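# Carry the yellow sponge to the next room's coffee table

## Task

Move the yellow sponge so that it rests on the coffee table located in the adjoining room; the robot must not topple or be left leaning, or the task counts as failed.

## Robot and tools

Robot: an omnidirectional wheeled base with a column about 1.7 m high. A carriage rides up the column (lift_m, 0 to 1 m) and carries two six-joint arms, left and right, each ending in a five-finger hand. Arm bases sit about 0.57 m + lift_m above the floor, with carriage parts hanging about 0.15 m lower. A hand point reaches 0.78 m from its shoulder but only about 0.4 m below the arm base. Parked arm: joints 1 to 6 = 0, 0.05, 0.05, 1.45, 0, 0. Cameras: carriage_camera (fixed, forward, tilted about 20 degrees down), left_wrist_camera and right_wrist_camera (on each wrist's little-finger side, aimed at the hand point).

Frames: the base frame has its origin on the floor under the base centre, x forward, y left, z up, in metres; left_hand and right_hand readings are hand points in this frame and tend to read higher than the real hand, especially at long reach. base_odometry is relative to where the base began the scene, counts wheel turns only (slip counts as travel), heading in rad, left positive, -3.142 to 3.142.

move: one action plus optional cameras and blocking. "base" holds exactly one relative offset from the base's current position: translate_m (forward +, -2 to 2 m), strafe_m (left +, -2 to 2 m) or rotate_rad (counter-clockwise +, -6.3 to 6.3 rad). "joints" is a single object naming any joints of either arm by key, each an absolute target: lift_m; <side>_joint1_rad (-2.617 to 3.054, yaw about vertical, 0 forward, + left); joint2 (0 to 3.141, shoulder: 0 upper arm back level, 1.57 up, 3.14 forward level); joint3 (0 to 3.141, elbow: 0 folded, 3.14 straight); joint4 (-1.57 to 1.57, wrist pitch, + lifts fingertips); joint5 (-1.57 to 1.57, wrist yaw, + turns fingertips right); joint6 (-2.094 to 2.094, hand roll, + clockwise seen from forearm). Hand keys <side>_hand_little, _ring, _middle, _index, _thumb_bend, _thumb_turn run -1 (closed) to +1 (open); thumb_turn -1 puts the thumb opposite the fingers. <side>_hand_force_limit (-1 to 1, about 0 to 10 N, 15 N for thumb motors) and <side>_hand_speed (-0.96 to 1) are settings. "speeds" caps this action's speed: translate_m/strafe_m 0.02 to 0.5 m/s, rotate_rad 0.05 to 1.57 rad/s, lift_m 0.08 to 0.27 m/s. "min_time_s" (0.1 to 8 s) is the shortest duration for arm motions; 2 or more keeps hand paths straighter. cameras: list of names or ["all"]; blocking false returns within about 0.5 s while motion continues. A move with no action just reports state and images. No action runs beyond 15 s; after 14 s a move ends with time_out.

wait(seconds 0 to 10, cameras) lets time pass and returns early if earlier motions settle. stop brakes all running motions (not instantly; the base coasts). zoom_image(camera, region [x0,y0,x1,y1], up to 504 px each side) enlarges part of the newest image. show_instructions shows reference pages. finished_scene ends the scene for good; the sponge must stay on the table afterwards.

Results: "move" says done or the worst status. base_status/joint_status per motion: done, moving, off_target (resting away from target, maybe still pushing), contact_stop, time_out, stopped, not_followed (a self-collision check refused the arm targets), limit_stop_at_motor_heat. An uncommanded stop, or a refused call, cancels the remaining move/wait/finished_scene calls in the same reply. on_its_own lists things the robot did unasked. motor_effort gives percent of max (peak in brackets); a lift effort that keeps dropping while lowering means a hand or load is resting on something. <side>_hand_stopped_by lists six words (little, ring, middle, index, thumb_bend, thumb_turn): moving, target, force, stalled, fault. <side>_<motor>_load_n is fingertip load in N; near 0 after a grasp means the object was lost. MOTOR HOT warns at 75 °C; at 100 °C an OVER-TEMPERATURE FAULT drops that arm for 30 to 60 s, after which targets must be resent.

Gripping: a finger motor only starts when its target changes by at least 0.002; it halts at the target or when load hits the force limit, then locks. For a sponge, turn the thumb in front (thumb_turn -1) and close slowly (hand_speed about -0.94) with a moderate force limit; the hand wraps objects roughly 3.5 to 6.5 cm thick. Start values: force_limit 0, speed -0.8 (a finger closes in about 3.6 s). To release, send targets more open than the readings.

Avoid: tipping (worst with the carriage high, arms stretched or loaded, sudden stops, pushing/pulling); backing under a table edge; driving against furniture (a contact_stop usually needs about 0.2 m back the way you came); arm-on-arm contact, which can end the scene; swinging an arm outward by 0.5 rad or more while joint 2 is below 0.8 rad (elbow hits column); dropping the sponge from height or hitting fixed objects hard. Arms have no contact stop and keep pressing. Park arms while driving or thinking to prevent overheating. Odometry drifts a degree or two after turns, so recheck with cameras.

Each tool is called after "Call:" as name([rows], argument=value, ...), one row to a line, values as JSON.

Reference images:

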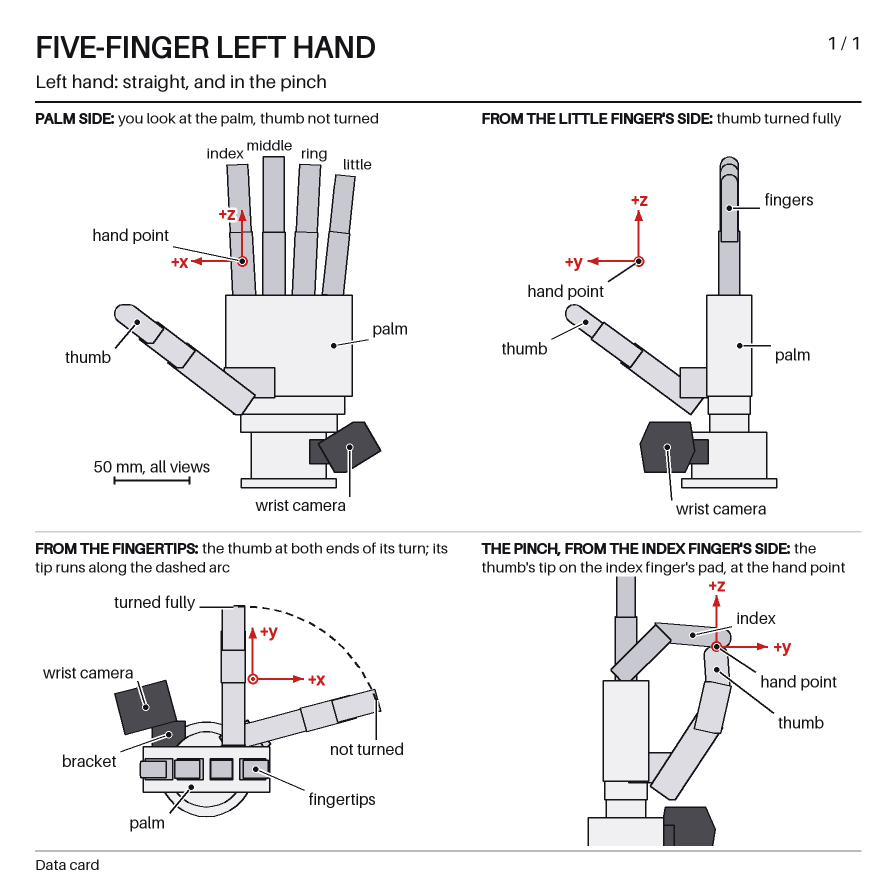

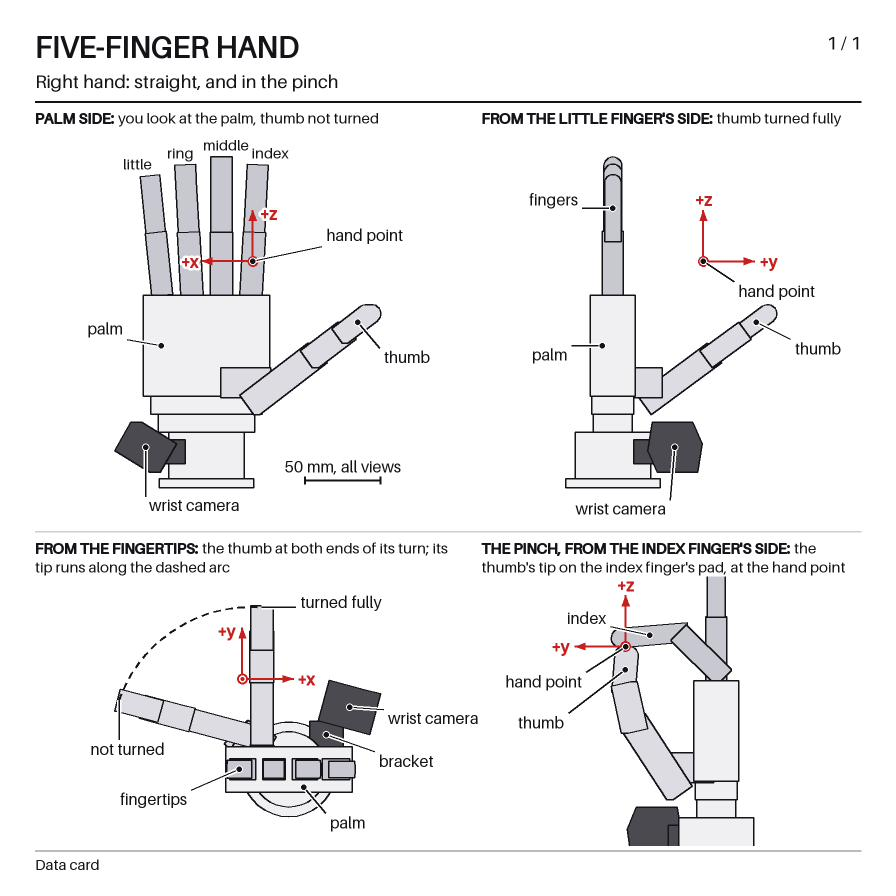

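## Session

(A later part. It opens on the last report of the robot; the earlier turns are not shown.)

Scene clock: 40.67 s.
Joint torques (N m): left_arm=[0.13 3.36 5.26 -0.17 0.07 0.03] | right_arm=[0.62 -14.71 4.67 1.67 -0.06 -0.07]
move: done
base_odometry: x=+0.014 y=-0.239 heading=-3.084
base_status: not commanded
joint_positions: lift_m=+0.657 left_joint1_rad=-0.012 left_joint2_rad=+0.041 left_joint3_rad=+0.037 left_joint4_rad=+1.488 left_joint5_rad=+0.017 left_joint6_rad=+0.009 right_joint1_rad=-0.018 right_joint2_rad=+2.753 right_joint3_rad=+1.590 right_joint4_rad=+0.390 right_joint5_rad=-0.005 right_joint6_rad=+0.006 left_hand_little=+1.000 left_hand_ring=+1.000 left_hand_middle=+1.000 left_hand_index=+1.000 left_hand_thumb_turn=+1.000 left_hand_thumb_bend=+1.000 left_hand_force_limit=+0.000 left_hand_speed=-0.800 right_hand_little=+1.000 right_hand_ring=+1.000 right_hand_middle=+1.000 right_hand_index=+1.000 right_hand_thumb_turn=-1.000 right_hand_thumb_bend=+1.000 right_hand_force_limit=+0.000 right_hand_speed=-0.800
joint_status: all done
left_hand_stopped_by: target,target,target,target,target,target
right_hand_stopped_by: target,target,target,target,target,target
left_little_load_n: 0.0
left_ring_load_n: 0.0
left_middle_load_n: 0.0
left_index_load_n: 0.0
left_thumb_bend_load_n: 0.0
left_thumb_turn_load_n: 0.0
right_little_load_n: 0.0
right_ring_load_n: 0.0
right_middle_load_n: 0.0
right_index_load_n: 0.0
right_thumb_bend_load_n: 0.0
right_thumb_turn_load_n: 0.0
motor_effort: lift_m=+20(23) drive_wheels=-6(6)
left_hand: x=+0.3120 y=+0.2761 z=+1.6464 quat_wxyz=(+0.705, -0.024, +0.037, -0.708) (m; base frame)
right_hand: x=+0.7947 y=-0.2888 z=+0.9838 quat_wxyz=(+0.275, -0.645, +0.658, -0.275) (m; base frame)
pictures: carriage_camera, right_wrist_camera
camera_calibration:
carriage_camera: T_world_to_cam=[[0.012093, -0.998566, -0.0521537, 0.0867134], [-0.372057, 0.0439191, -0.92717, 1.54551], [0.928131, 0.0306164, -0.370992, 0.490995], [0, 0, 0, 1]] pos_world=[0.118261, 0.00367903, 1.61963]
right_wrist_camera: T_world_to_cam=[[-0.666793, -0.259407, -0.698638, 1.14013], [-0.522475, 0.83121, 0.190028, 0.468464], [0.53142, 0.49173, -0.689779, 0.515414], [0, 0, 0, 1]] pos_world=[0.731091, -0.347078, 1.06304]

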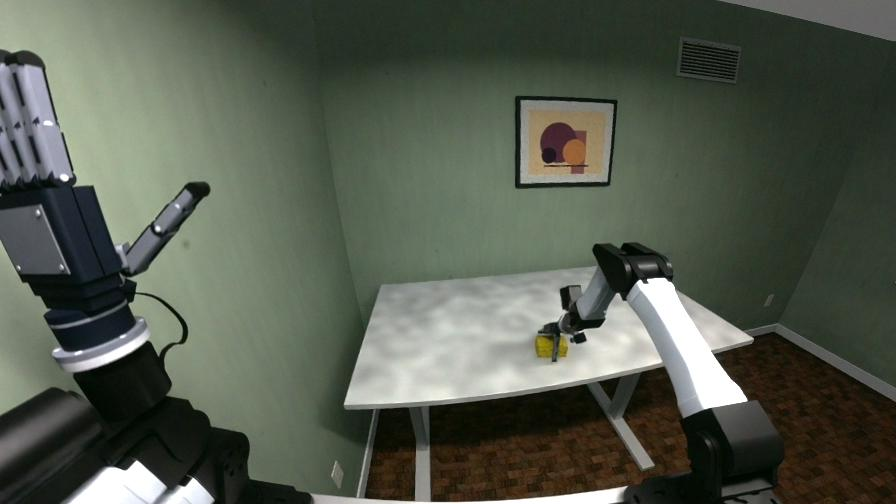

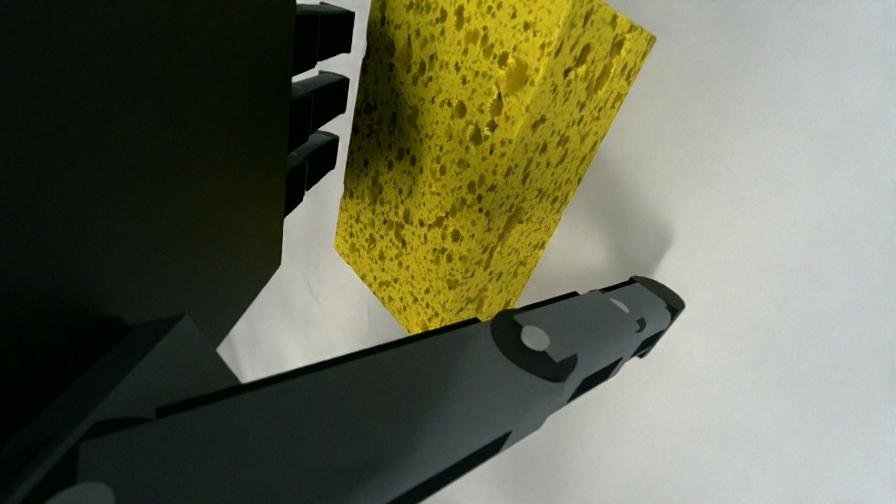

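Call:
move(joints={"right_hand_speed": -0.93, "right_hand_force_limit": -0.5, "right_hand_little": 0.1, "right_hand_ring": 0.1, "right_hand_middle": 0.1, "right_hand_index": 0.1, "right_hand_thumb_bend": 0.1}, cameras=["right_wrist_camera", "carriage_camera"])

Scene clock: 45.23 s.
Joint torques (N m): left_arm=[0.13 3.3 5.29 -0.13 0.05 0.02] | right_arm=[0.68 -14.65 4.63 1.66 -0.05 -0.08]
move: off_target
base_odometry: x=+0.014 y=-0.239 heading=-3.084
base_status: not commanded
joint_positions: lift_m=+0.657 left_joint1_rad=-0.012 left_joint2_rad=+0.041 left_joint3_rad=+0.037 left_joint4_rad=+1.488 left_joint5_rad=+0.017 left_joint6_rad=+0.009 right_joint1_rad=-0.018 right_joint2_rad=+2.753 right_joint3_rad=+1.590 right_joint4_rad=+0.390 right_joint5_rad=-0.005 right_joint6_rad=+0.006 left_hand_little=+1.000 left_hand_ring=+1.000 left_hand_middle=+1.000 left_hand_index=+1.000 left_hand_thumb_turn=+1.000 left_hand_thumb_bend=+1.000 left_hand_force_limit=+0.000 left_hand_speed=-0.800 right_hand_little=+0.279 right_hand_ring=+0.305 right_hand_middle=+0.318 right_hand_index=+0.305 right_hand_thumb_turn=-1.000 right_hand_thumb_bend=+0.645 right_hand_force_limit=-0.500 right_hand_speed=-0.930
joint_status: right_hand_little off_target (ended at +0.279, target +0.100); right_hand_ring off_target (ended at +0.305, target +0.100); right_hand_middle off_target (ended at +0.318, target +0.100); right_hand_index off_target (ended at +0.305, target +0.100); right_hand_thumb_bend off_target (ended at +0.645, target +0.100); the others done
left_hand_stopped_by: target,target,target,target,target,target
right_hand_stopped_by: force,force,force,force,force,target
left_little_load_n: 0.0
left_ring_load_n: 0.0
left_middle_load_n: 0.0
left_index_load_n: 0.0
left_thumb_bend_load_n: 0.0
left_thumb_turn_load_n: 0.0
right_little_load_n: 2.5
right_ring_load_n: 1.5
right_middle_load_n: 0.5
right_index_load_n: 2.5
right_thumb_bend_load_n: 5.0
right_thumb_turn_load_n: 2.5
motor_effort: lift_m=+20(20) drive_wheels=-6(6)
left_hand: x=+0.3120 y=+0.2761 z=+1.6464 quat_wxyz=(+0.705, -0.024, +0.037, -0.708) (m; base frame)
right_hand: x=+0.7947 y=-0.2888 z=+0.9838 quat_wxyz=(+0.275, -0.645, +0.658, -0.275) (m; base frame)
pictures: carriage_camera, right_wrist_camera
camera_calibration:
carriage_camera: T_world_to_cam=[[0.012093, -0.998566, -0.0521537, 0.0867134], [-0.372057, 0.0439191, -0.92717, 1.54551], [0.928131, 0.0306164, -0.370992, 0.490995], [0, 0, 0, 1]] pos_world=[0.118261, 0.00367903, 1.61963]
right_wrist_camera: T_world_to_cam=[[-0.666793, -0.259407, -0.698638, 1.14013], [-0.522475, 0.83121, 0.190028, 0.468464], [0.53142, 0.49173, -0.689779, 0.515414], [0, 0, 0, 1]] pos_world=[0.731091, -0.347078, 1.06304]

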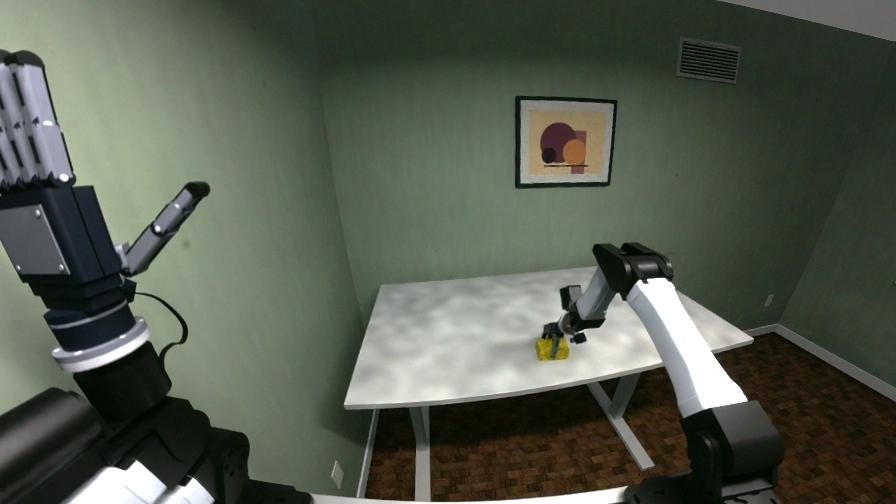

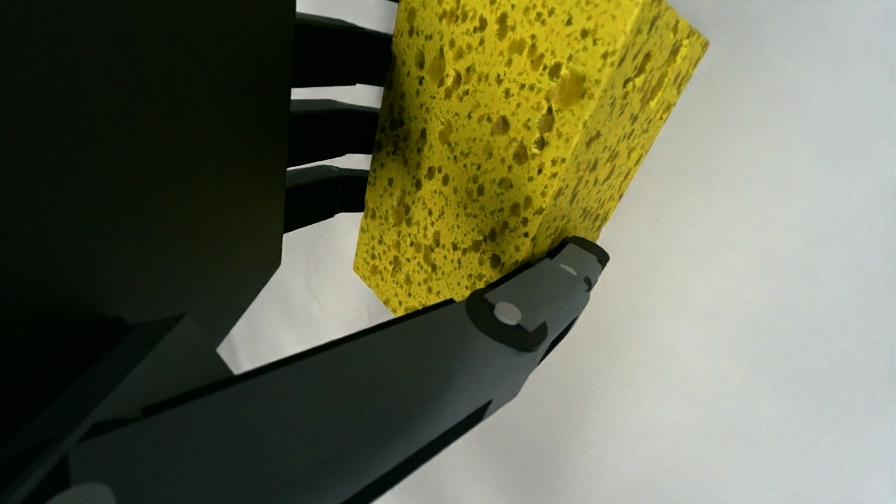

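Call:
move(joints={"right_hand_force_limit": -0.2, "right_hand_little": 0.0, "right_hand_ring": 0.0, "right_hand_middle": 0.0, "right_hand_index": 0.0, "right_hand_thumb_bend": 0.05})

Call:
move(joints={"lift_m": 0.8}, speeds={"lift_m": 0.1}, cameras=["right_wrist_camera", "carriage_camera"])

Scene clock: 46.10 s.
Joint torques (N m): left_arm=[0.14 3.34 5.24 -0.14 0.06 0.02] | right_arm=[0.7 -14.58 4.55 1.66 -0.05 -0.08]
move: off_target
base_odometry: x=+0.014 y=-0.239 heading=-3.084
base_status: not commanded
joint_positions: lift_m=+0.657 left_joint1_rad=-0.012 left_joint2_rad=+0.041 left_joint3_rad=+0.037 left_joint4_rad=+1.488 left_joint5_rad=+0.017 left_joint6_rad=+0.009 right_joint1_rad=-0.018 right_joint2_rad=+2.753 right_joint3_rad=+1.590 right_joint4_rad=+0.390 right_joint5_rad=-0.005 right_joint6_rad=+0.006 left_hand_little=+1.000 left_hand_ring=+1.000 left_hand_middle=+1.000 left_hand_index=+1.000 left_hand_thumb_turn=+1.000 left_hand_thumb_bend=+1.000 left_hand_force_limit=+0.000 left_hand_speed=-0.800 right_hand_little=+0.248 right_hand_ring=+0.280 right_hand_middle=+0.294 right_hand_index=+0.287 right_hand_thumb_turn=-1.000 right_hand_thumb_bend=+0.647 right_hand_force_limit=-0.200 right_hand_speed=-0.930
joint_status: right_hand_little off_target (ended at +0.248, target +0.000); right_hand_ring off_target (ended at +0.280, target +0.000); right_hand_middle off_target (ended at +0.294, target +0.000); right_hand_index off_target (ended at +0.287, target +0.000); right_hand_thumb_bend off_target (ended at +0.647, target +0.050); the others done
left_hand_stopped_by: target,target,target,target,target,target
right_hand_stopped_by: force,force,force,force,force,target
left_little_load_n: 0.0
left_ring_load_n: 0.0
left_middle_load_n: 0.0
left_index_load_n: 0.0
left_thumb_bend_load_n: 0.0
left_thumb_turn_load_n: 0.0
right_little_load_n: 4.5
right_ring_load_n: 3.5
right_middle_load_n: 4.0
right_index_load_n: 3.5
right_thumb_bend_load_n: 10.5
right_thumb_turn_load_n: 5.5
motor_effort: lift_m=+20(20) drive_wheels=-6(6)
left_hand: x=+0.3120 y=+0.2761 z=+1.6464 quat_wxyz=(+0.705, -0.024, +0.037, -0.708) (m; base frame)
right_hand: x=+0.7947 y=-0.2888 z=+0.9838 quat_wxyz=(+0.275, -0.645, +0.658, -0.275) (m; base frame)
pictures: none

Scene clock: 47.93 s.
Joint torques (N m): left_arm=[0.12 3.36 5.34 -0.16 0.06 0.03] | right_arm=[0.68 -14.49 4.78 1.62 -0.03 -0.08]
move: done
base_odometry: x=+0.014 y=-0.239 heading=-3.084
base_status: not commanded
joint_positions: lift_m=+0.800 left_joint1_rad=-0.012 left_joint2_rad=+0.041 left_joint3_rad=+0.037 left_joint4_rad=+1.488 left_joint5_rad=+0.017 left_joint6_rad=+0.009 right_joint1_rad=-0.018 right_joint2_rad=+2.753 right_joint3_rad=+1.587 right_joint4_rad=+0.394 right_joint5_rad=-0.005 right_joint6_rad=+0.006 left_hand_little=+1.000 left_hand_ring=+1.000 left_hand_middle=+1.000 left_hand_index=+1.000 left_hand_thumb_turn=+1.000 left_hand_thumb_bend=+1.000 left_hand_force_limit=+0.000 left_hand_speed=-0.800 right_hand_little=+0.248 right_hand_ring=+0.280 right_hand_middle=+0.294 right_hand_index=+0.287 right_hand_thumb_turn=-1.000 right_hand_thumb_bend=+0.647 right_hand_force_limit=-0.200 right_hand_speed=-0.930
joint_status: all done
left_hand_stopped_by: target,target,target,target,target,target
right_hand_stopped_by: force,force,force,force,force,target
left_little_load_n: 0.0
left_ring_load_n: 0.0
left_middle_load_n: 0.0
left_index_load_n: 0.0
left_thumb_bend_load_n: 0.0
left_thumb_turn_load_n: 0.0
right_little_load_n: 4.0
right_ring_load_n: 3.5
right_middle_load_n: 4.5
right_index_load_n: 3.5
right_thumb_bend_load_n: 11.0
right_thumb_turn_load_n: 6.0
motor_effort: lift_m=+26(34) drive_wheels=-6(6)
left_hand: x=+0.3120 y=+0.2761 z=+1.7888 quat_wxyz=(+0.705, -0.024, +0.037, -0.708) (m; base frame)
right_hand: x=+0.7944 y=-0.2888 z=+1.1260 quat_wxyz=(+0.275, -0.644, +0.658, -0.275) (m; base frame)
pictures: carriage_camera, right_wrist_camera
camera_calibration:
carriage_camera: T_world_to_cam=[[0.012093, -0.998566, -0.0521537, 0.0941348], [-0.372057, 0.0439191, -0.92717, 1.67745], [0.928131, 0.0306164, -0.370992, 0.543787], [0, 0, 0, 1]] pos_world=[0.118261, 0.00367903, 1.76193]
right_wrist_camera: T_world_to_cam=[[-0.665999, -0.259396, -0.6994, 1.23955], [-0.522676, 0.83122, 0.189429, 0.442179], [0.532218, 0.491719, -0.689171, 0.61227], [0, 0, 0, 1]] pos_world=[0.730794, -0.347078, 1.20514]

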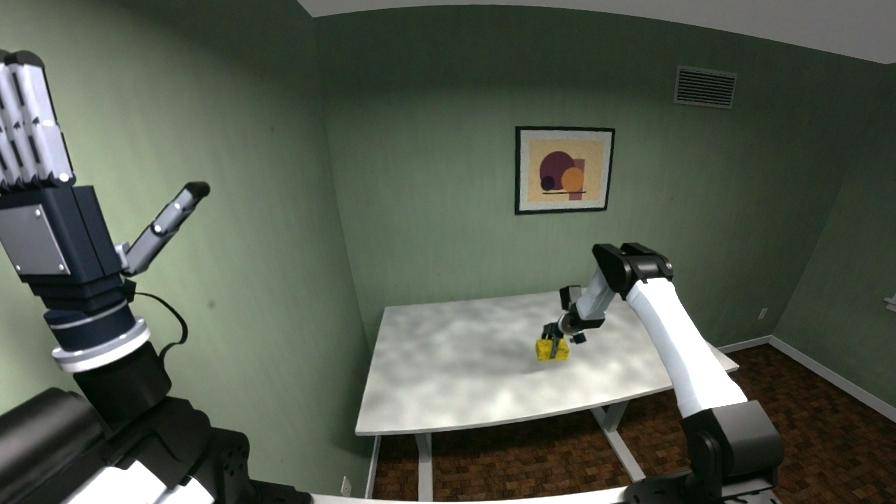

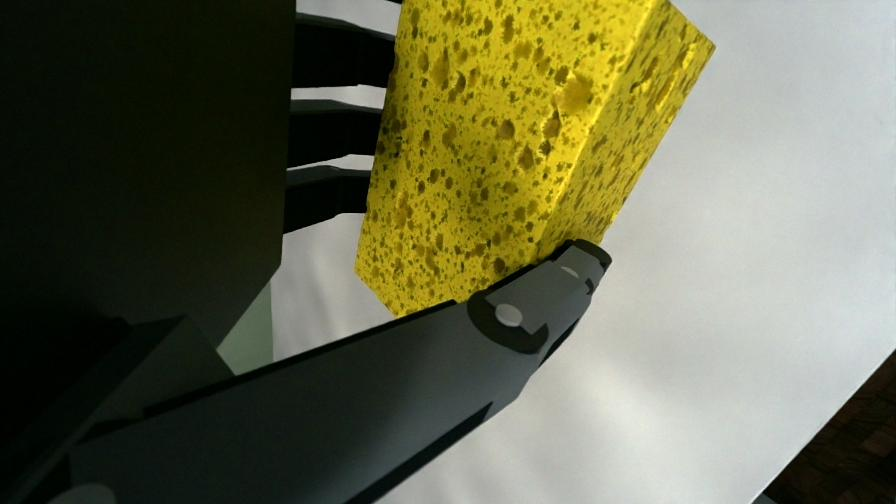

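Call:
move(base={"translate_m": -0.15}, joints={"right_joint1_rad": 0, "right_joint2_rad": 0.05, "right_joint3_rad": 0.05, "right_joint4_rad": 1.3, "right_joint5_rad": 0, "right_joint6_rad": 0}, speeds={"translate_m": 0.15}, min_time_s=3)

Call:
move(base={"rotate_rad": -1.48}, joints={"lift_m": 0.4}, speeds={"rotate_rad": 0.8}, cameras=["right_wrist_camera", "carriage_camera"])

Scene clock: 52.47 s.
Joint torques (N m): left_arm=[0.13 3.37 5.27 -0.13 0.05 0.02] | right_arm=[0.59 2.39 4.82 0.43 -0.06 -0.05]
move: done
base_odometry: x=+0.164 y=-0.231 heading=-3.084
base_status: done
joint_positions: lift_m=+0.800 left_joint1_rad=-0.012 left_joint2_rad=+0.041 left_joint3_rad=+0.037 left_joint4_rad=+1.487 left_joint5_rad=+0.017 left_joint6_rad=+0.009 right_joint1_rad=-0.007 right_joint2_rad=+0.059 right_joint3_rad=+0.058 right_joint4_rad=+1.282 right_joint5_rad=-0.005 right_joint6_rad=+0.006 left_hand_little=+1.000 left_hand_ring=+1.000 left_hand_middle=+1.000 left_hand_index=+1.000 left_hand_thumb_turn=+1.000 left_hand_thumb_bend=+1.000 left_hand_force_limit=+0.000 left_hand_speed=-0.800 right_hand_little=+0.248 right_hand_ring=+0.280 right_hand_middle=+0.294 right_hand_index=+0.287 right_hand_thumb_turn=-1.000 right_hand_thumb_bend=+0.647 right_hand_force_limit=-0.200 right_hand_speed=-0.930
joint_status: all done
left_hand_stopped_by: target,target,target,target,target,target
right_hand_stopped_by: force,force,force,force,force,target
left_little_load_n: 0.0
left_ring_load_n: 0.0
left_middle_load_n: 0.0
left_index_load_n: 0.0
left_thumb_bend_load_n: 0.0
left_thumb_turn_load_n: 0.0
right_little_load_n: 4.0
right_ring_load_n: 3.0
right_middle_load_n: 4.0
right_index_load_n: 3.0
right_thumb_bend_load_n: 10.5
right_thumb_turn_load_n: 6.0
motor_effort: lift_m=+26(26) drive_wheels=+0(8)
left_hand: x=+0.3123 y=+0.2761 z=+1.7887 quat_wxyz=(+0.705, -0.024, +0.037, -0.708) (m; base frame)
right_hand: x=+0.3635 y=-0.2796 z=+1.7725 quat_wxyz=(+0.699, -0.103, +0.101, -0.700) (m; base frame)
pictures: none

Scene clock: 55.63 s.
Joint torques (N m): left_arm=[0.2 3.34 5.3 -0.12 0.05 0.04] | right_arm=[0.54 2.62 5.37 0.39 -0.06 -0.06]
move: done
base_odometry: x=+0.164 y=-0.231 heading=+1.720
base_status: done
joint_positions: lift_m=+0.400 left_joint1_rad=-0.012 left_joint2_rad=+0.041 left_joint3_rad=+0.037 left_joint4_rad=+1.487 left_joint5_rad=+0.017 left_joint6_rad=+0.009 right_joint1_rad=-0.007 right_joint2_rad=+0.056 right_joint3_rad=+0.052 right_joint4_rad=+1.287 right_joint5_rad=-0.004 right_joint6_rad=+0.006 left_hand_little=+1.000 left_hand_ring=+1.000 left_hand_middle=+1.000 left_hand_index=+1.000 left_hand_thumb_turn=+1.000 left_hand_thumb_bend=+1.000 left_hand_force_limit=+0.000 left_hand_speed=-0.800 right_hand_little=+0.248 right_hand_ring=+0.280 right_hand_middle=+0.294 right_hand_index=+0.287 right_hand_thumb_turn=-1.000 right_hand_thumb_bend=+0.647 right_hand_force_limit=-0.200 right_hand_speed=-0.930
joint_status: all done
left_hand_stopped_by: target,target,target,target,target,target
right_hand_stopped_by: force,force,force,force,force,target
left_little_load_n: 0.0
left_ring_load_n: 0.0
left_middle_load_n: 0.0
left_index_load_n: 0.0
left_thumb_bend_load_n: 0.0
left_thumb_turn_load_n: 0.0
right_little_load_n: 4.5
right_ring_load_n: 3.0
right_middle_load_n: 4.5
right_index_load_n: 3.0
right_thumb_bend_load_n: 11.0
right_thumb_turn_load_n: 5.5
motor_effort: lift_m=+20(22) drive_wheels=+4(13)
left_hand: x=+0.3123 y=+0.2761 z=+1.3893 quat_wxyz=(+0.705, -0.024, +0.037, -0.708) (m; base frame)
right_hand: x=+0.3632 y=-0.2796 z=+1.3719 quat_wxyz=(+0.700, -0.102, +0.100, -0.700) (m; base frame)
pictures: carriage_camera, right_wrist_camera
camera_calibration:
carriage_camera: T_world_to_cam=[[0.012093, -0.998566, -0.0521537, 0.0733098], [-0.372057, 0.0439191, -0.92717, 1.30723], [0.928131, 0.0306164, -0.370992, 0.39565], [0, 0, 0, 1]] pos_world=[0.118261, 0.00367903, 1.36263]
right_wrist_camera: T_world_to_cam=[[0.924949, -0.277439, -0.259802, -0.059231], [0.0881982, 0.821532, -0.5633, 0.970656], [0.369717, 0.49811, 0.784345, -0.953928], [0, 0, 0, 1]] pos_world=[0.321859, -0.338697, 1.27959]

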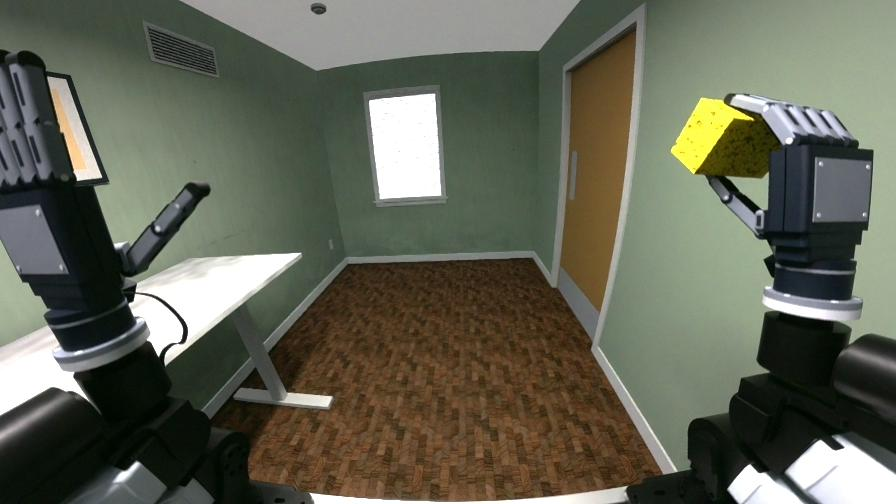

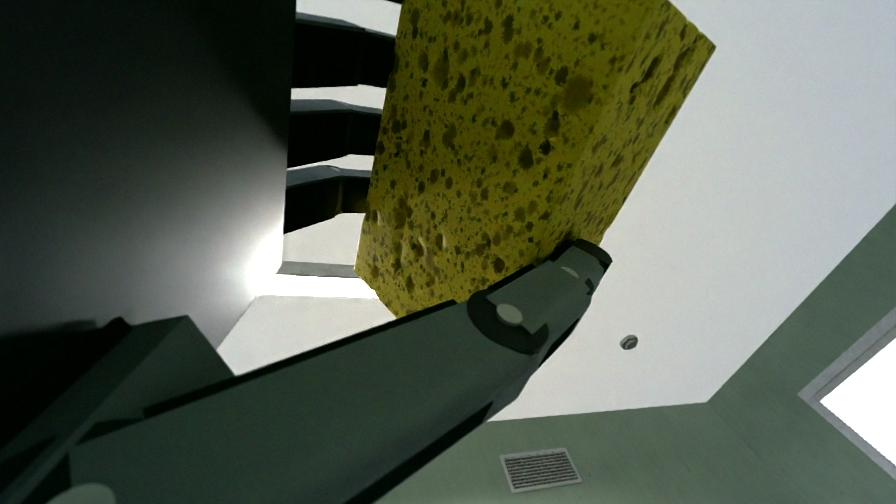

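Call:
move(base={"translate_m": 1.95}, cameras=["carriage_camera"])

Call:
move(base={"rotate_rad": -1.55}, cameras=["carriage_camera"])

Scene clock: 62.30 s.
Joint torques (N m): left_arm=[0.14 3.49 5.27 -0.1 0.05 0.03] | right_arm=[0.5 2.54 5.44 0.37 -0.07 -0.08]
move: done
base_odometry: x=-0.123 y=+1.698 heading=+1.719
base_status: done
joint_positions: lift_m=+0.400 left_joint1_rad=-0.012 left_joint2_rad=+0.041 left_joint3_rad=+0.037 left_joint4_rad=+1.487 left_joint5_rad=+0.017 left_joint6_rad=+0.009 right_joint1_rad=-0.007 right_joint2_rad=+0.056 right_joint3_rad=+0.052 right_joint4_rad=+1.291 right_joint5_rad=-0.004 right_joint6_rad=+0.006 left_hand_little=+1.000 left_hand_ring=+1.000 left_hand_middle=+1.000 left_hand_index=+1.000 left_hand_thumb_turn=+1.000 left_hand_thumb_bend=+1.000 left_hand_force_limit=+0.000 left_hand_speed=-0.800 right_hand_little=+0.248 right_hand_ring=+0.280 right_hand_middle=+0.294 right_hand_index=+0.287 right_hand_thumb_turn=-1.000 right_hand_thumb_bend=+0.647 right_hand_force_limit=-0.200 right_hand_speed=-0.930
joint_status: not commanded
left_hand_stopped_by: target,target,target,target,target,target
right_hand_stopped_by: force,force,force,force,force,target
left_little_load_n: 0.0
left_ring_load_n: 0.0
left_middle_load_n: 0.0
left_index_load_n: 0.0
left_thumb_bend_load_n: 0.0
left_thumb_turn_load_n: 0.0
right_little_load_n: 4.0
right_ring_load_n: 3.5
right_middle_load_n: 4.0
right_index_load_n: 3.0
right_thumb_bend_load_n: 10.5
right_thumb_turn_load_n: 5.5
motor_effort: lift_m=+20(20) drive_wheels=+7(20)
left_hand: x=+0.3122 y=+0.2761 z=+1.3893 quat_wxyz=(+0.705, -0.024, +0.037, -0.708) (m; base frame)
right_hand: x=+0.3623 y=-0.2796 z=+1.3723 quat_wxyz=(+0.700, -0.101, +0.099, -0.700) (m; base frame)
pictures: carriage_camera
camera_calibration:
carriage_camera: T_world_to_cam=[[0.012093, -0.998566, -0.0521537, 0.0733098], [-0.372057, 0.0439191, -0.92717, 1.30723], [0.928131, 0.0306164, -0.370992, 0.39565], [0, 0, 0, 1]] pos_world=[0.118261, 0.00367903, 1.36263]

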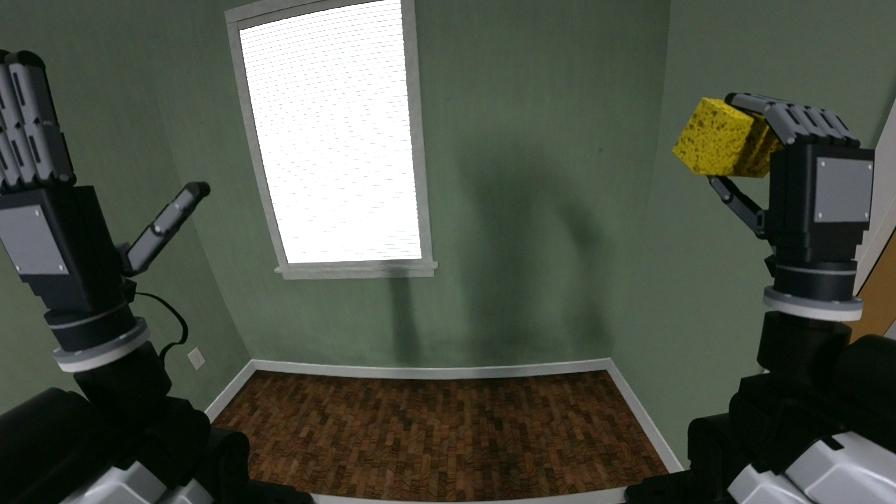

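Scene clock: 65.40 s.
Joint torques (N m): left_arm=[0.18 3.34 5.24 -0.13 0.05 0.03] | right_arm=[0.54 2.61 5.34 0.35 -0.07 -0.08]
move: done
base_odometry: x=-0.123 y=+1.698 heading=+0.169
base_status: done
joint_positions: lift_m=+0.400 left_joint1_rad=-0.012 left_joint2_rad=+0.041 left_joint3_rad=+0.037 left_joint4_rad=+1.486 left_joint5_rad=+0.017 left_joint6_rad=+0.009 right_joint1_rad=-0.007 right_joint2_rad=+0.056 right_joint3_rad=+0.052 right_joint4_rad=+1.291 right_joint5_rad=-0.004 right_joint6_rad=+0.006 left_hand_little=+1.000 left_hand_ring=+1.000 left_hand_middle=+1.000 left_hand_index=+1.000 left_hand_thumb_turn=+1.000 left_hand_thumb_bend=+1.000 left_hand_force_limit=+0.000 left_hand_speed=-0.800 right_hand_little=+0.248 right_hand_ring=+0.280 right_hand_middle=+0.294 right_hand_index=+0.287 right_hand_thumb_turn=-1.000 right_hand_thumb_bend=+0.647 right_hand_force_limit=-0.200 right_hand_speed=-0.930
joint_status: not commanded
left_hand_stopped_by: target,target,target,target,target,target
right_hand_stopped_by: force,force,force,force,force,target
left_little_load_n: 0.0
left_ring_load_n: 0.0
left_middle_load_n: 0.0
left_index_load_n: 0.0
left_thumb_bend_load_n: 0.0
left_thumb_turn_load_n: 0.0
right_little_load_n: 4.0
right_ring_load_n: 3.5
right_middle_load_n: 4.0
right_index_load_n: 3.0
right_thumb_bend_load_n: 10.5
right_thumb_turn_load_n: 6.0
motor_effort: lift_m=+20(20) drive_wheels=+4(14)
left_hand: x=+0.3124 y=+0.2761 z=+1.3893 quat_wxyz=(+0.705, -0.025, +0.037, -0.708) (m; base frame)
right_hand: x=+0.3623 y=-0.2797 z=+1.3724 quat_wxyz=(+0.700, -0.101, +0.099, -0.700) (m; base frame)
pictures: carriage_camera
camera_calibration:
carriage_camera: T_world_to_cam=[[0.012093, -0.998566, -0.0521537, 0.0733098], [-0.372057, 0.0439191, -0.92717, 1.30723], [0.928131, 0.0306164, -0.370992, 0.39565], [0, 0, 0, 1]] pos_world=[0.118261, 0.00367903, 1.36263]

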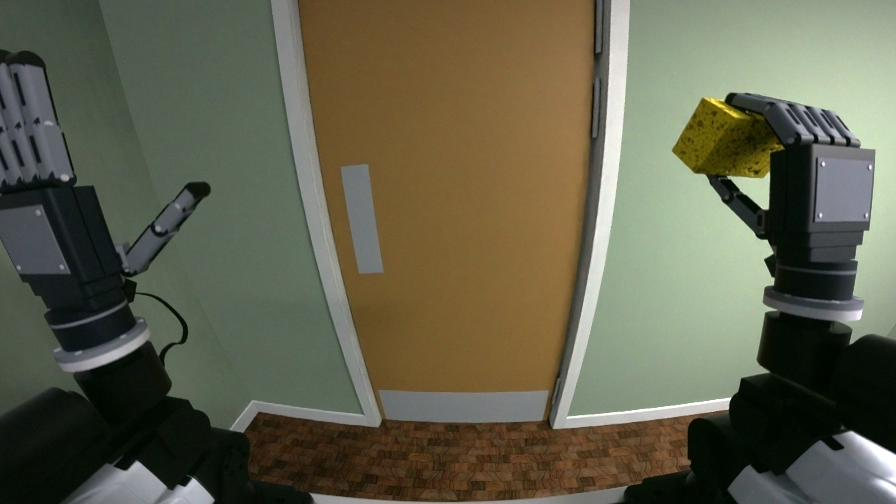

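Call:
zoom_image(camera="carriage_camera", region=[270, 0, 650, 250])

Call:
zoom_image(camera="carriage_camera", region=[270, 240, 650, 490])

Scaled by 1.326 from the camera's 896x504 image, which has a finer 1280x720 frame.

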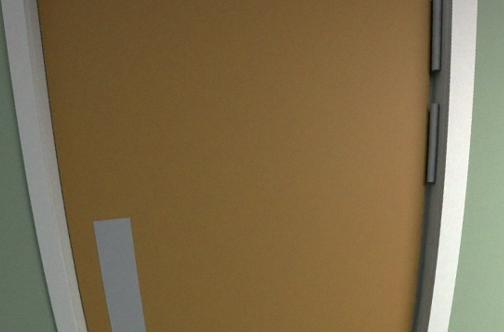

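Scaled by 1.326 from the camera's 896x504 image, which has a finer 1280x720 frame.

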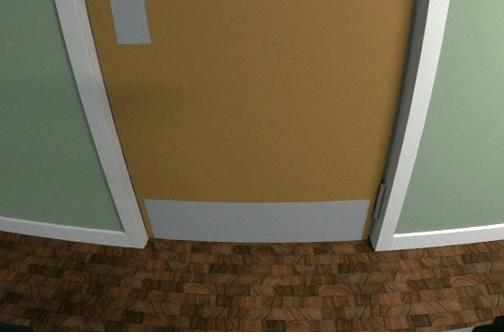

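Call:
move(base={"rotate_rad": -0.035}, joints={"lift_m": 0.27, "left_joint1_rad": 0.0, "left_joint2_rad": 1.57, "left_joint3_rad": 1.57, "left_joint4_rad": 0.0, "left_joint5_rad": 0, "left_joint6_rad": 0, "left_hand_speed": -0.4, "left_hand_little": -1, "left_hand_ring": -1, "left_hand_middle": -1, "left_hand_index": -1}, min_time_s=3, cameras=["all"])

Scene clock: 70.37 s.
Joint torques (N m): left_arm=[0.84 -5.38 9.66 2.02 -0.06 -0.06] | right_arm=[0.53 2.67 5.42 0.35 -0.06 -0.06]
move: done
base_odometry: x=-0.123 y=+1.698 heading=+0.134
base_status: done
joint_positions: lift_m=+0.270 left_joint1_rad=-0.007 left_joint2_rad=+1.557 left_joint3_rad=+1.537 left_joint4_rad=+0.005 left_joint5_rad=+0.012 left_joint6_rad=+0.007 right_joint1_rad=-0.007 right_joint2_rad=+0.056 right_joint3_rad=+0.052 right_joint4_rad=+1.292 right_joint5_rad=-0.003 right_joint6_rad=+0.006 left_hand_little=-1.000 left_hand_ring=-1.000 left_hand_middle=-1.000 left_hand_index=-1.000 left_hand_thumb_turn=+1.000 left_hand_thumb_bend=+1.000 left_hand_force_limit=+0.000 left_hand_speed=-0.400 right_hand_little=+0.248 right_hand_ring=+0.280 right_hand_middle=+0.294 right_hand_index=+0.287 right_hand_thumb_turn=-1.000 right_hand_thumb_bend=+0.647 right_hand_force_limit=-0.200 right_hand_speed=-0.930
joint_status: all done
left_hand_stopped_by: target,target,target,target,target,target
right_hand_stopped_by: force,force,force,force,force,target
left_little_load_n: 0.0
left_ring_load_n: 0.0
left_middle_load_n: 0.0
left_index_load_n: 0.0
left_thumb_bend_load_n: 0.0
left_thumb_turn_load_n: -0.5
right_little_load_n: 4.0
right_ring_load_n: 3.0
right_middle_load_n: 4.5
right_index_load_n: 3.0
right_thumb_bend_load_n: 10.5
right_thumb_turn_load_n: 5.5
motor_effort: lift_m=+20(22) drive_wheels=+5(10)
left_hand: x=+0.7570 y=+0.2746 z=+1.1826 quat_wxyz=(+0.493, -0.497, +0.510, -0.499) (m; base frame)
right_hand: x=+0.3620 y=-0.2798 z=+1.2426 quat_wxyz=(+0.700, -0.100, +0.099, -0.700) (m; base frame)
pictures: carriage_camera, left_wrist_camera, right_wrist_camera
camera_calibration:
carriage_camera: T_world_to_cam=[[0.012093, -0.998566, -0.0521537, 0.0665298], [-0.372057, 0.0439191, -0.92717, 1.1867], [0.928131, 0.0306164, -0.370992, 0.347421], [0, 0, 0, 1]] pos_world=[0.118261, 0.00367903, 1.23263]
left_wrist_camera: T_world_to_cam=[[0.058442, -0.277812, 0.958856, -1.09103], [-0.514067, -0.831735, -0.209649, 0.873923], [0.855757, -0.480664, -0.191422, -0.176446], [0, 0, 0, 1]] pos_world=[0.664011, 0.33896, 1.19558]
right_wrist_camera: T_world_to_cam=[[0.926159, -0.277455, -0.255438, -0.0975936], [0.0912672, 0.822074, -0.562019, 0.895537], [0.365924, 0.497206, 0.786693, -0.853725], [0, 0, 0, 1]] pos_world=[0.321052, -0.338799, 1.15]

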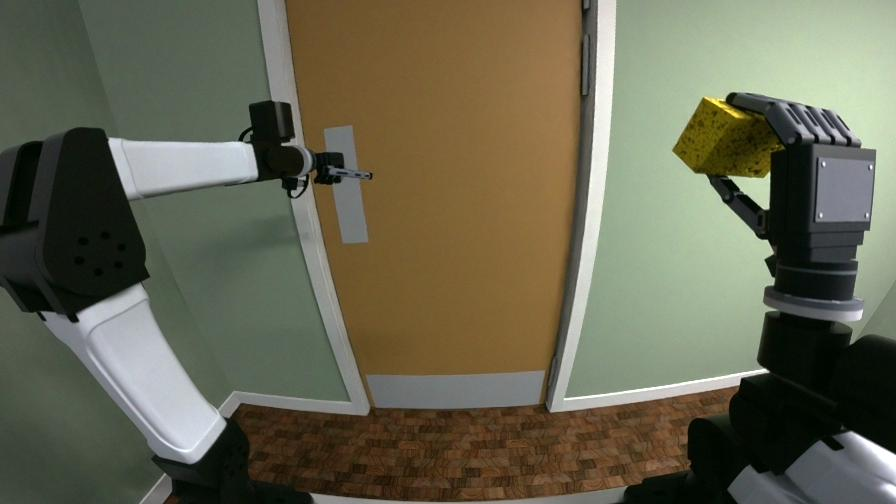

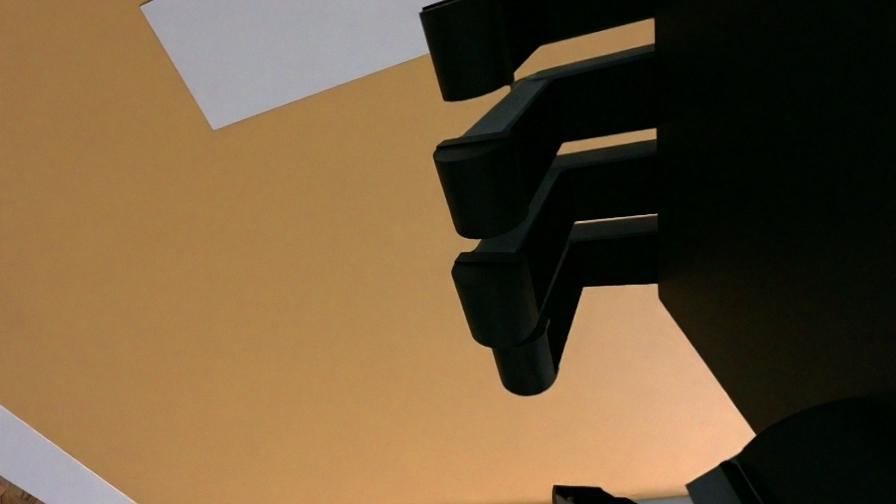

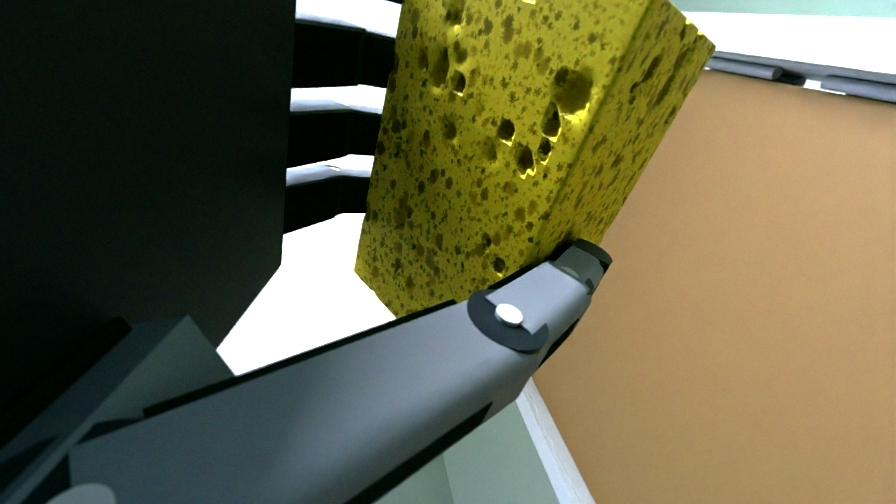

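Call:
move(base={"rotate_rad": -0.03})

Call:
move(base={"translate_m": 0.3}, speeds={"translate_m": 0.1}, cameras=["carriage_camera"])

Scene clock: 71.53 s.
Joint torques (N m): left_arm=[0.43 -5.37 9.74 2.03 -0.02 -0.05] | right_arm=[0.58 2.56 5.35 0.34 -0.06 -0.08]
move: done
base_odometry: x=-0.123 y=+1.698 heading=+0.105
base_status: done
joint_positions: lift_m=+0.270 left_joint1_rad=-0.003 left_joint2_rad=+1.557 left_joint3_rad=+1.537 left_joint4_rad=+0.002 left_joint5_rad=+0.009 left_joint6_rad=+0.007 right_joint1_rad=-0.007 right_joint2_rad=+0.056 right_joint3_rad=+0.052 right_joint4_rad=+1.292 right_joint5_rad=-0.003 right_joint6_rad=+0.006 left_hand_little=-1.000 left_hand_ring=-1.000 left_hand_middle=-1.000 left_hand_index=-1.000 left_hand_thumb_turn=+1.000 left_hand_thumb_bend=+1.000 left_hand_force_limit=+0.000 left_hand_speed=-0.400 right_hand_little=+0.248 right_hand_ring=+0.280 right_hand_middle=+0.294 right_hand_index=+0.287 right_hand_thumb_turn=-1.000 right_hand_thumb_bend=+0.647 right_hand_force_limit=-0.200 right_hand_speed=-0.930
joint_status: not commanded
left_hand_stopped_by: target,target,target,target,target,target
right_hand_stopped_by: force,force,force,force,force,target
left_little_load_n: 0.0
left_ring_load_n: 0.0
left_middle_load_n: 0.0
left_index_load_n: 0.0
left_thumb_bend_load_n: 0.0
left_thumb_turn_load_n: 0.0
right_little_load_n: 4.5
right_ring_load_n: 3.5
right_middle_load_n: 4.0
right_index_load_n: 3.5
right_thumb_bend_load_n: 10.5
right_thumb_turn_load_n: 6.0
motor_effort: lift_m=+20(20) drive_wheels=+5(11)
left_hand: x=+0.7570 y=+0.2772 z=+1.1818 quat_wxyz=(+0.494, -0.500, +0.509, -0.497) (m; base frame)
right_hand: x=+0.3619 y=-0.2799 z=+1.2426 quat_wxyz=(+0.700, -0.100, +0.099, -0.700) (m; base frame)
pictures: none

Scene clock: 75.27 s.
Joint torques (N m): left_arm=[0.32 -4.56 9.17 2.39 0.07 0.03] | right_arm=[0.53 2.65 5.34 0.29 -0.07 -0.08]
move: done
base_odometry: x=+0.175 y=+1.729 heading=+0.104
base_status: done
joint_positions: lift_m=+0.270 left_joint1_rad=-0.002 left_joint2_rad=+1.549 left_joint3_rad=+1.543 left_joint4_rad=-0.034 left_joint5_rad=+0.001 left_joint6_rad=+0.001 right_joint1_rad=-0.007 right_joint2_rad=+0.056 right_joint3_rad=+0.052 right_joint4_rad=+1.293 right_joint5_rad=-0.003 right_joint6_rad=+0.006 left_hand_little=-1.000 left_hand_ring=-1.000 left_hand_middle=-1.000 left_hand_index=-1.000 left_hand_thumb_turn=+1.000 left_hand_thumb_bend=+1.000 left_hand_force_limit=+0.000 left_hand_speed=-0.400 right_hand_little=+0.248 right_hand_ring=+0.280 right_hand_middle=+0.294 right_hand_index=+0.287 right_hand_thumb_turn=-1.000 right_hand_thumb_bend=+0.647 right_hand_force_limit=-0.200 right_hand_speed=-0.930
joint_status: not commanded
left_hand_stopped_by: target,target,target,target,target,target
right_hand_stopped_by: force,force,force,force,force,target
left_little_load_n: 0.0
left_ring_load_n: 0.0
left_middle_load_n: 0.0
left_index_load_n: -4.0
left_thumb_bend_load_n: 0.0
left_thumb_turn_load_n: -0.5
right_little_load_n: 4.0
right_ring_load_n: 3.5
right_middle_load_n: 4.0
right_index_load_n: 3.5
right_thumb_bend_load_n: 11.0
right_thumb_turn_load_n: 5.5
motor_effort: lift_m=+20(20) drive_wheels=+6(15)
left_hand: x=+0.7529 y=+0.2786 z=+1.1795 quat_wxyz=(+0.489, -0.509, +0.511, -0.491) (m; base frame)
right_hand: x=+0.3617 y=-0.2799 z=+1.2427 quat_wxyz=(+0.700, -0.100, +0.099, -0.700) (m; base frame)
pictures: carriage_camera
camera_calibration:
carriage_camera: T_world_to_cam=[[0.012093, -0.998566, -0.0521537, 0.0665298], [-0.372057, 0.0439191, -0.92717, 1.1867], [0.928131, 0.0306164, -0.370992, 0.347421], [0, 0, 0, 1]] pos_world=[0.118261, 0.00367903, 1.23263]

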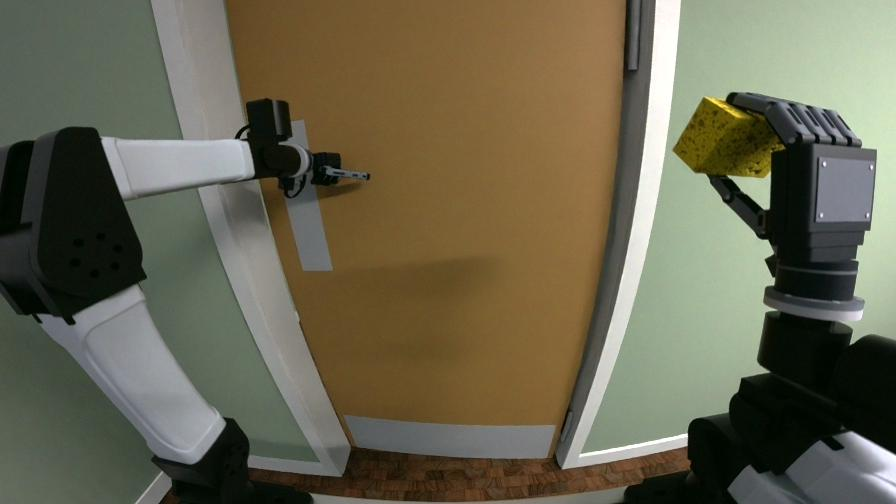

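Call:
move(base={"translate_m": -0.1}, cameras=["carriage_camera"])

Call:
move(base={"strafe_m": 0.07}, speeds={"strafe_m": 0.1}, cameras=["carriage_camera"])

Scene clock: 78.70 s.
Joint torques (N m): left_arm=[0.28 -5.37 9.31 2.11 0.09 0.01] | right_arm=[0.51 2.67 5.35 0.31 -0.08 -0.08]
move: done
base_odometry: x=+0.076 y=+1.719 heading=+0.105
base_status: done
joint_positions: lift_m=+0.270 left_joint1_rad=-0.001 left_joint2_rad=+1.558 left_joint3_rad=+1.543 left_joint4_rad=-0.016 left_joint5_rad=-0.001 left_joint6_rad=+0.000 right_joint1_rad=-0.007 right_joint2_rad=+0.056 right_joint3_rad=+0.052 right_joint4_rad=+1.297 right_joint5_rad=-0.003 right_joint6_rad=+0.006 left_hand_little=-1.000 left_hand_ring=-1.000 left_hand_middle=-1.000 left_hand_index=-1.000 left_hand_thumb_turn=+1.000 left_hand_thumb_bend=+1.000 left_hand_force_limit=+0.000 left_hand_speed=-0.400 right_hand_little=+0.248 right_hand_ring=+0.280 right_hand_middle=+0.294 right_hand_index=+0.287 right_hand_thumb_turn=-1.000 right_hand_thumb_bend=+0.647 right_hand_force_limit=-0.200 right_hand_speed=-0.930
joint_status: not commanded
left_hand_stopped_by: target,target,target,target,target,target
right_hand_stopped_by: force,force,force,force,force,target
left_little_load_n: 0.0
left_ring_load_n: 0.0
left_middle_load_n: 0.0
left_index_load_n: 0.0
left_thumb_bend_load_n: 0.0
left_thumb_turn_load_n: 0.0
right_little_load_n: 4.0
right_ring_load_n: 3.5
right_middle_load_n: 4.5
right_index_load_n: 3.0
right_thumb_bend_load_n: 10.5
right_thumb_turn_load_n: 5.5
motor_effort: lift_m=+20(20) drive_wheels=-9(12)
left_hand: x=+0.7566 y=+0.2795 z=+1.1799 quat_wxyz=(+0.492, -0.508, +0.508, -0.492) (m; base frame)
right_hand: x=+0.3608 y=-0.2799 z=+1.2432 quat_wxyz=(+0.700, -0.098, +0.097, -0.701) (m; base frame)
pictures: carriage_camera
camera_calibration:
carriage_camera: T_world_to_cam=[[0.012093, -0.998566, -0.0521537, 0.0665298], [-0.372057, 0.0439191, -0.92717, 1.1867], [0.928131, 0.0306164, -0.370992, 0.347421], [0, 0, 0, 1]] pos_world=[0.118261, 0.00367903, 1.23263]

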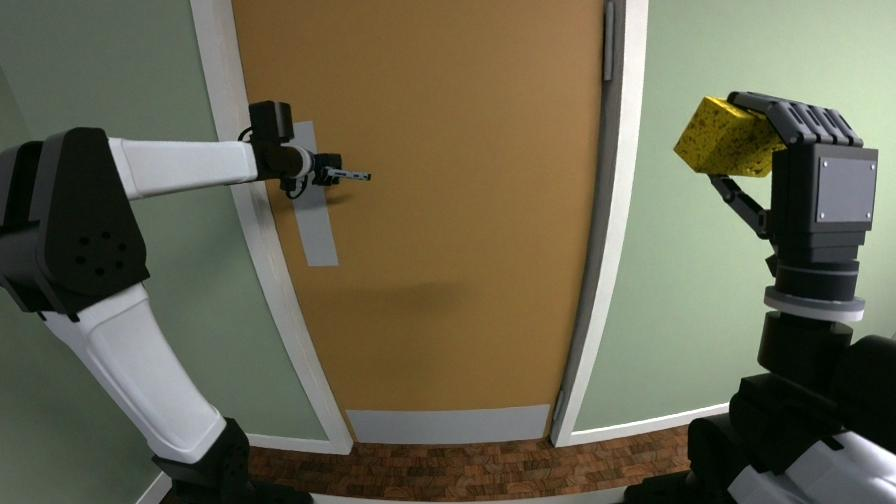

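Scene clock: 80.17 s.
Joint torques (N m): left_arm=[0.08 -5.52 9.14 2.17 0.1 0.03] | right_arm=[0.44 2.62 5.37 0.31 -0.08 -0.08]
move: done
base_odometry: x=+0.069 y=+1.788 heading=+0.104
base_status: done
joint_positions: lift_m=+0.270 left_joint1_rad=+0.000 left_joint2_rad=+1.558 left_joint3_rad=+1.543 left_joint4_rad=-0.013 left_joint5_rad=-0.002 left_joint6_rad=+0.000 right_joint1_rad=-0.006 right_joint2_rad=+0.056 right_joint3_rad=+0.052 right_joint4_rad=+1.297 right_joint5_rad=-0.003 right_joint6_rad=+0.006 left_hand_little=-1.000 left_hand_ring=-1.000 left_hand_middle=-1.000 left_hand_index=-1.000 left_hand_thumb_turn=+1.000 left_hand_thumb_bend=+1.000 left_hand_force_limit=+0.000 left_hand_speed=-0.400 right_hand_little=+0.248 right_hand_ring=+0.280 right_hand_middle=+0.294 right_hand_index=+0.287 right_hand_thumb_turn=-1.000 right_hand_thumb_bend=+0.647 right_hand_force_limit=-0.200 right_hand_speed=-0.930
joint_status: not commanded
left_hand_stopped_by: target,target,target,target,target,target
right_hand_stopped_by: force,force,force,force,force,target
left_little_load_n: 0.0
left_ring_load_n: 0.0
left_middle_load_n: 0.0
left_index_load_n: 0.0
left_thumb_bend_load_n: 0.0
left_thumb_turn_load_n: 0.0
right_little_load_n: 4.0
right_ring_load_n: 3.0
right_middle_load_n: 4.0
right_index_load_n: 3.0
right_thumb_bend_load_n: 10.5
right_thumb_turn_load_n: 5.5
motor_effort: lift_m=+20(20) drive_wheels=+2(10)
left_hand: x=+0.7568 y=+0.2800 z=+1.1805 quat_wxyz=(+0.493, -0.507, +0.507, -0.492) (m; base frame)
right_hand: x=+0.3608 y=-0.2799 z=+1.2433 quat_wxyz=(+0.700, -0.098, +0.098, -0.700) (m; base frame)
pictures: carriage_camera
camera_calibration:
carriage_camera: T_world_to_cam=[[0.012093, -0.998566, -0.0521537, 0.0665298], [-0.372057, 0.0439191, -0.92717, 1.1867], [0.928131, 0.0306164, -0.370992, 0.347421], [0, 0, 0, 1]] pos_world=[0.118261, 0.00367903, 1.23263]

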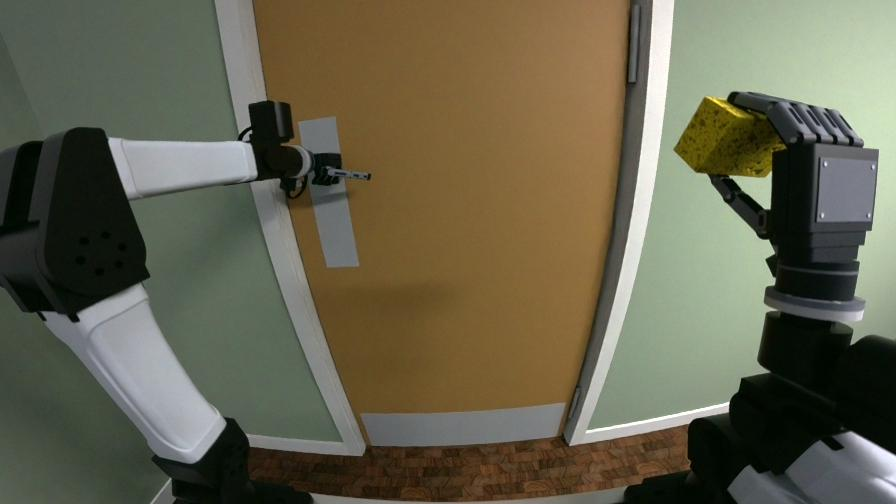

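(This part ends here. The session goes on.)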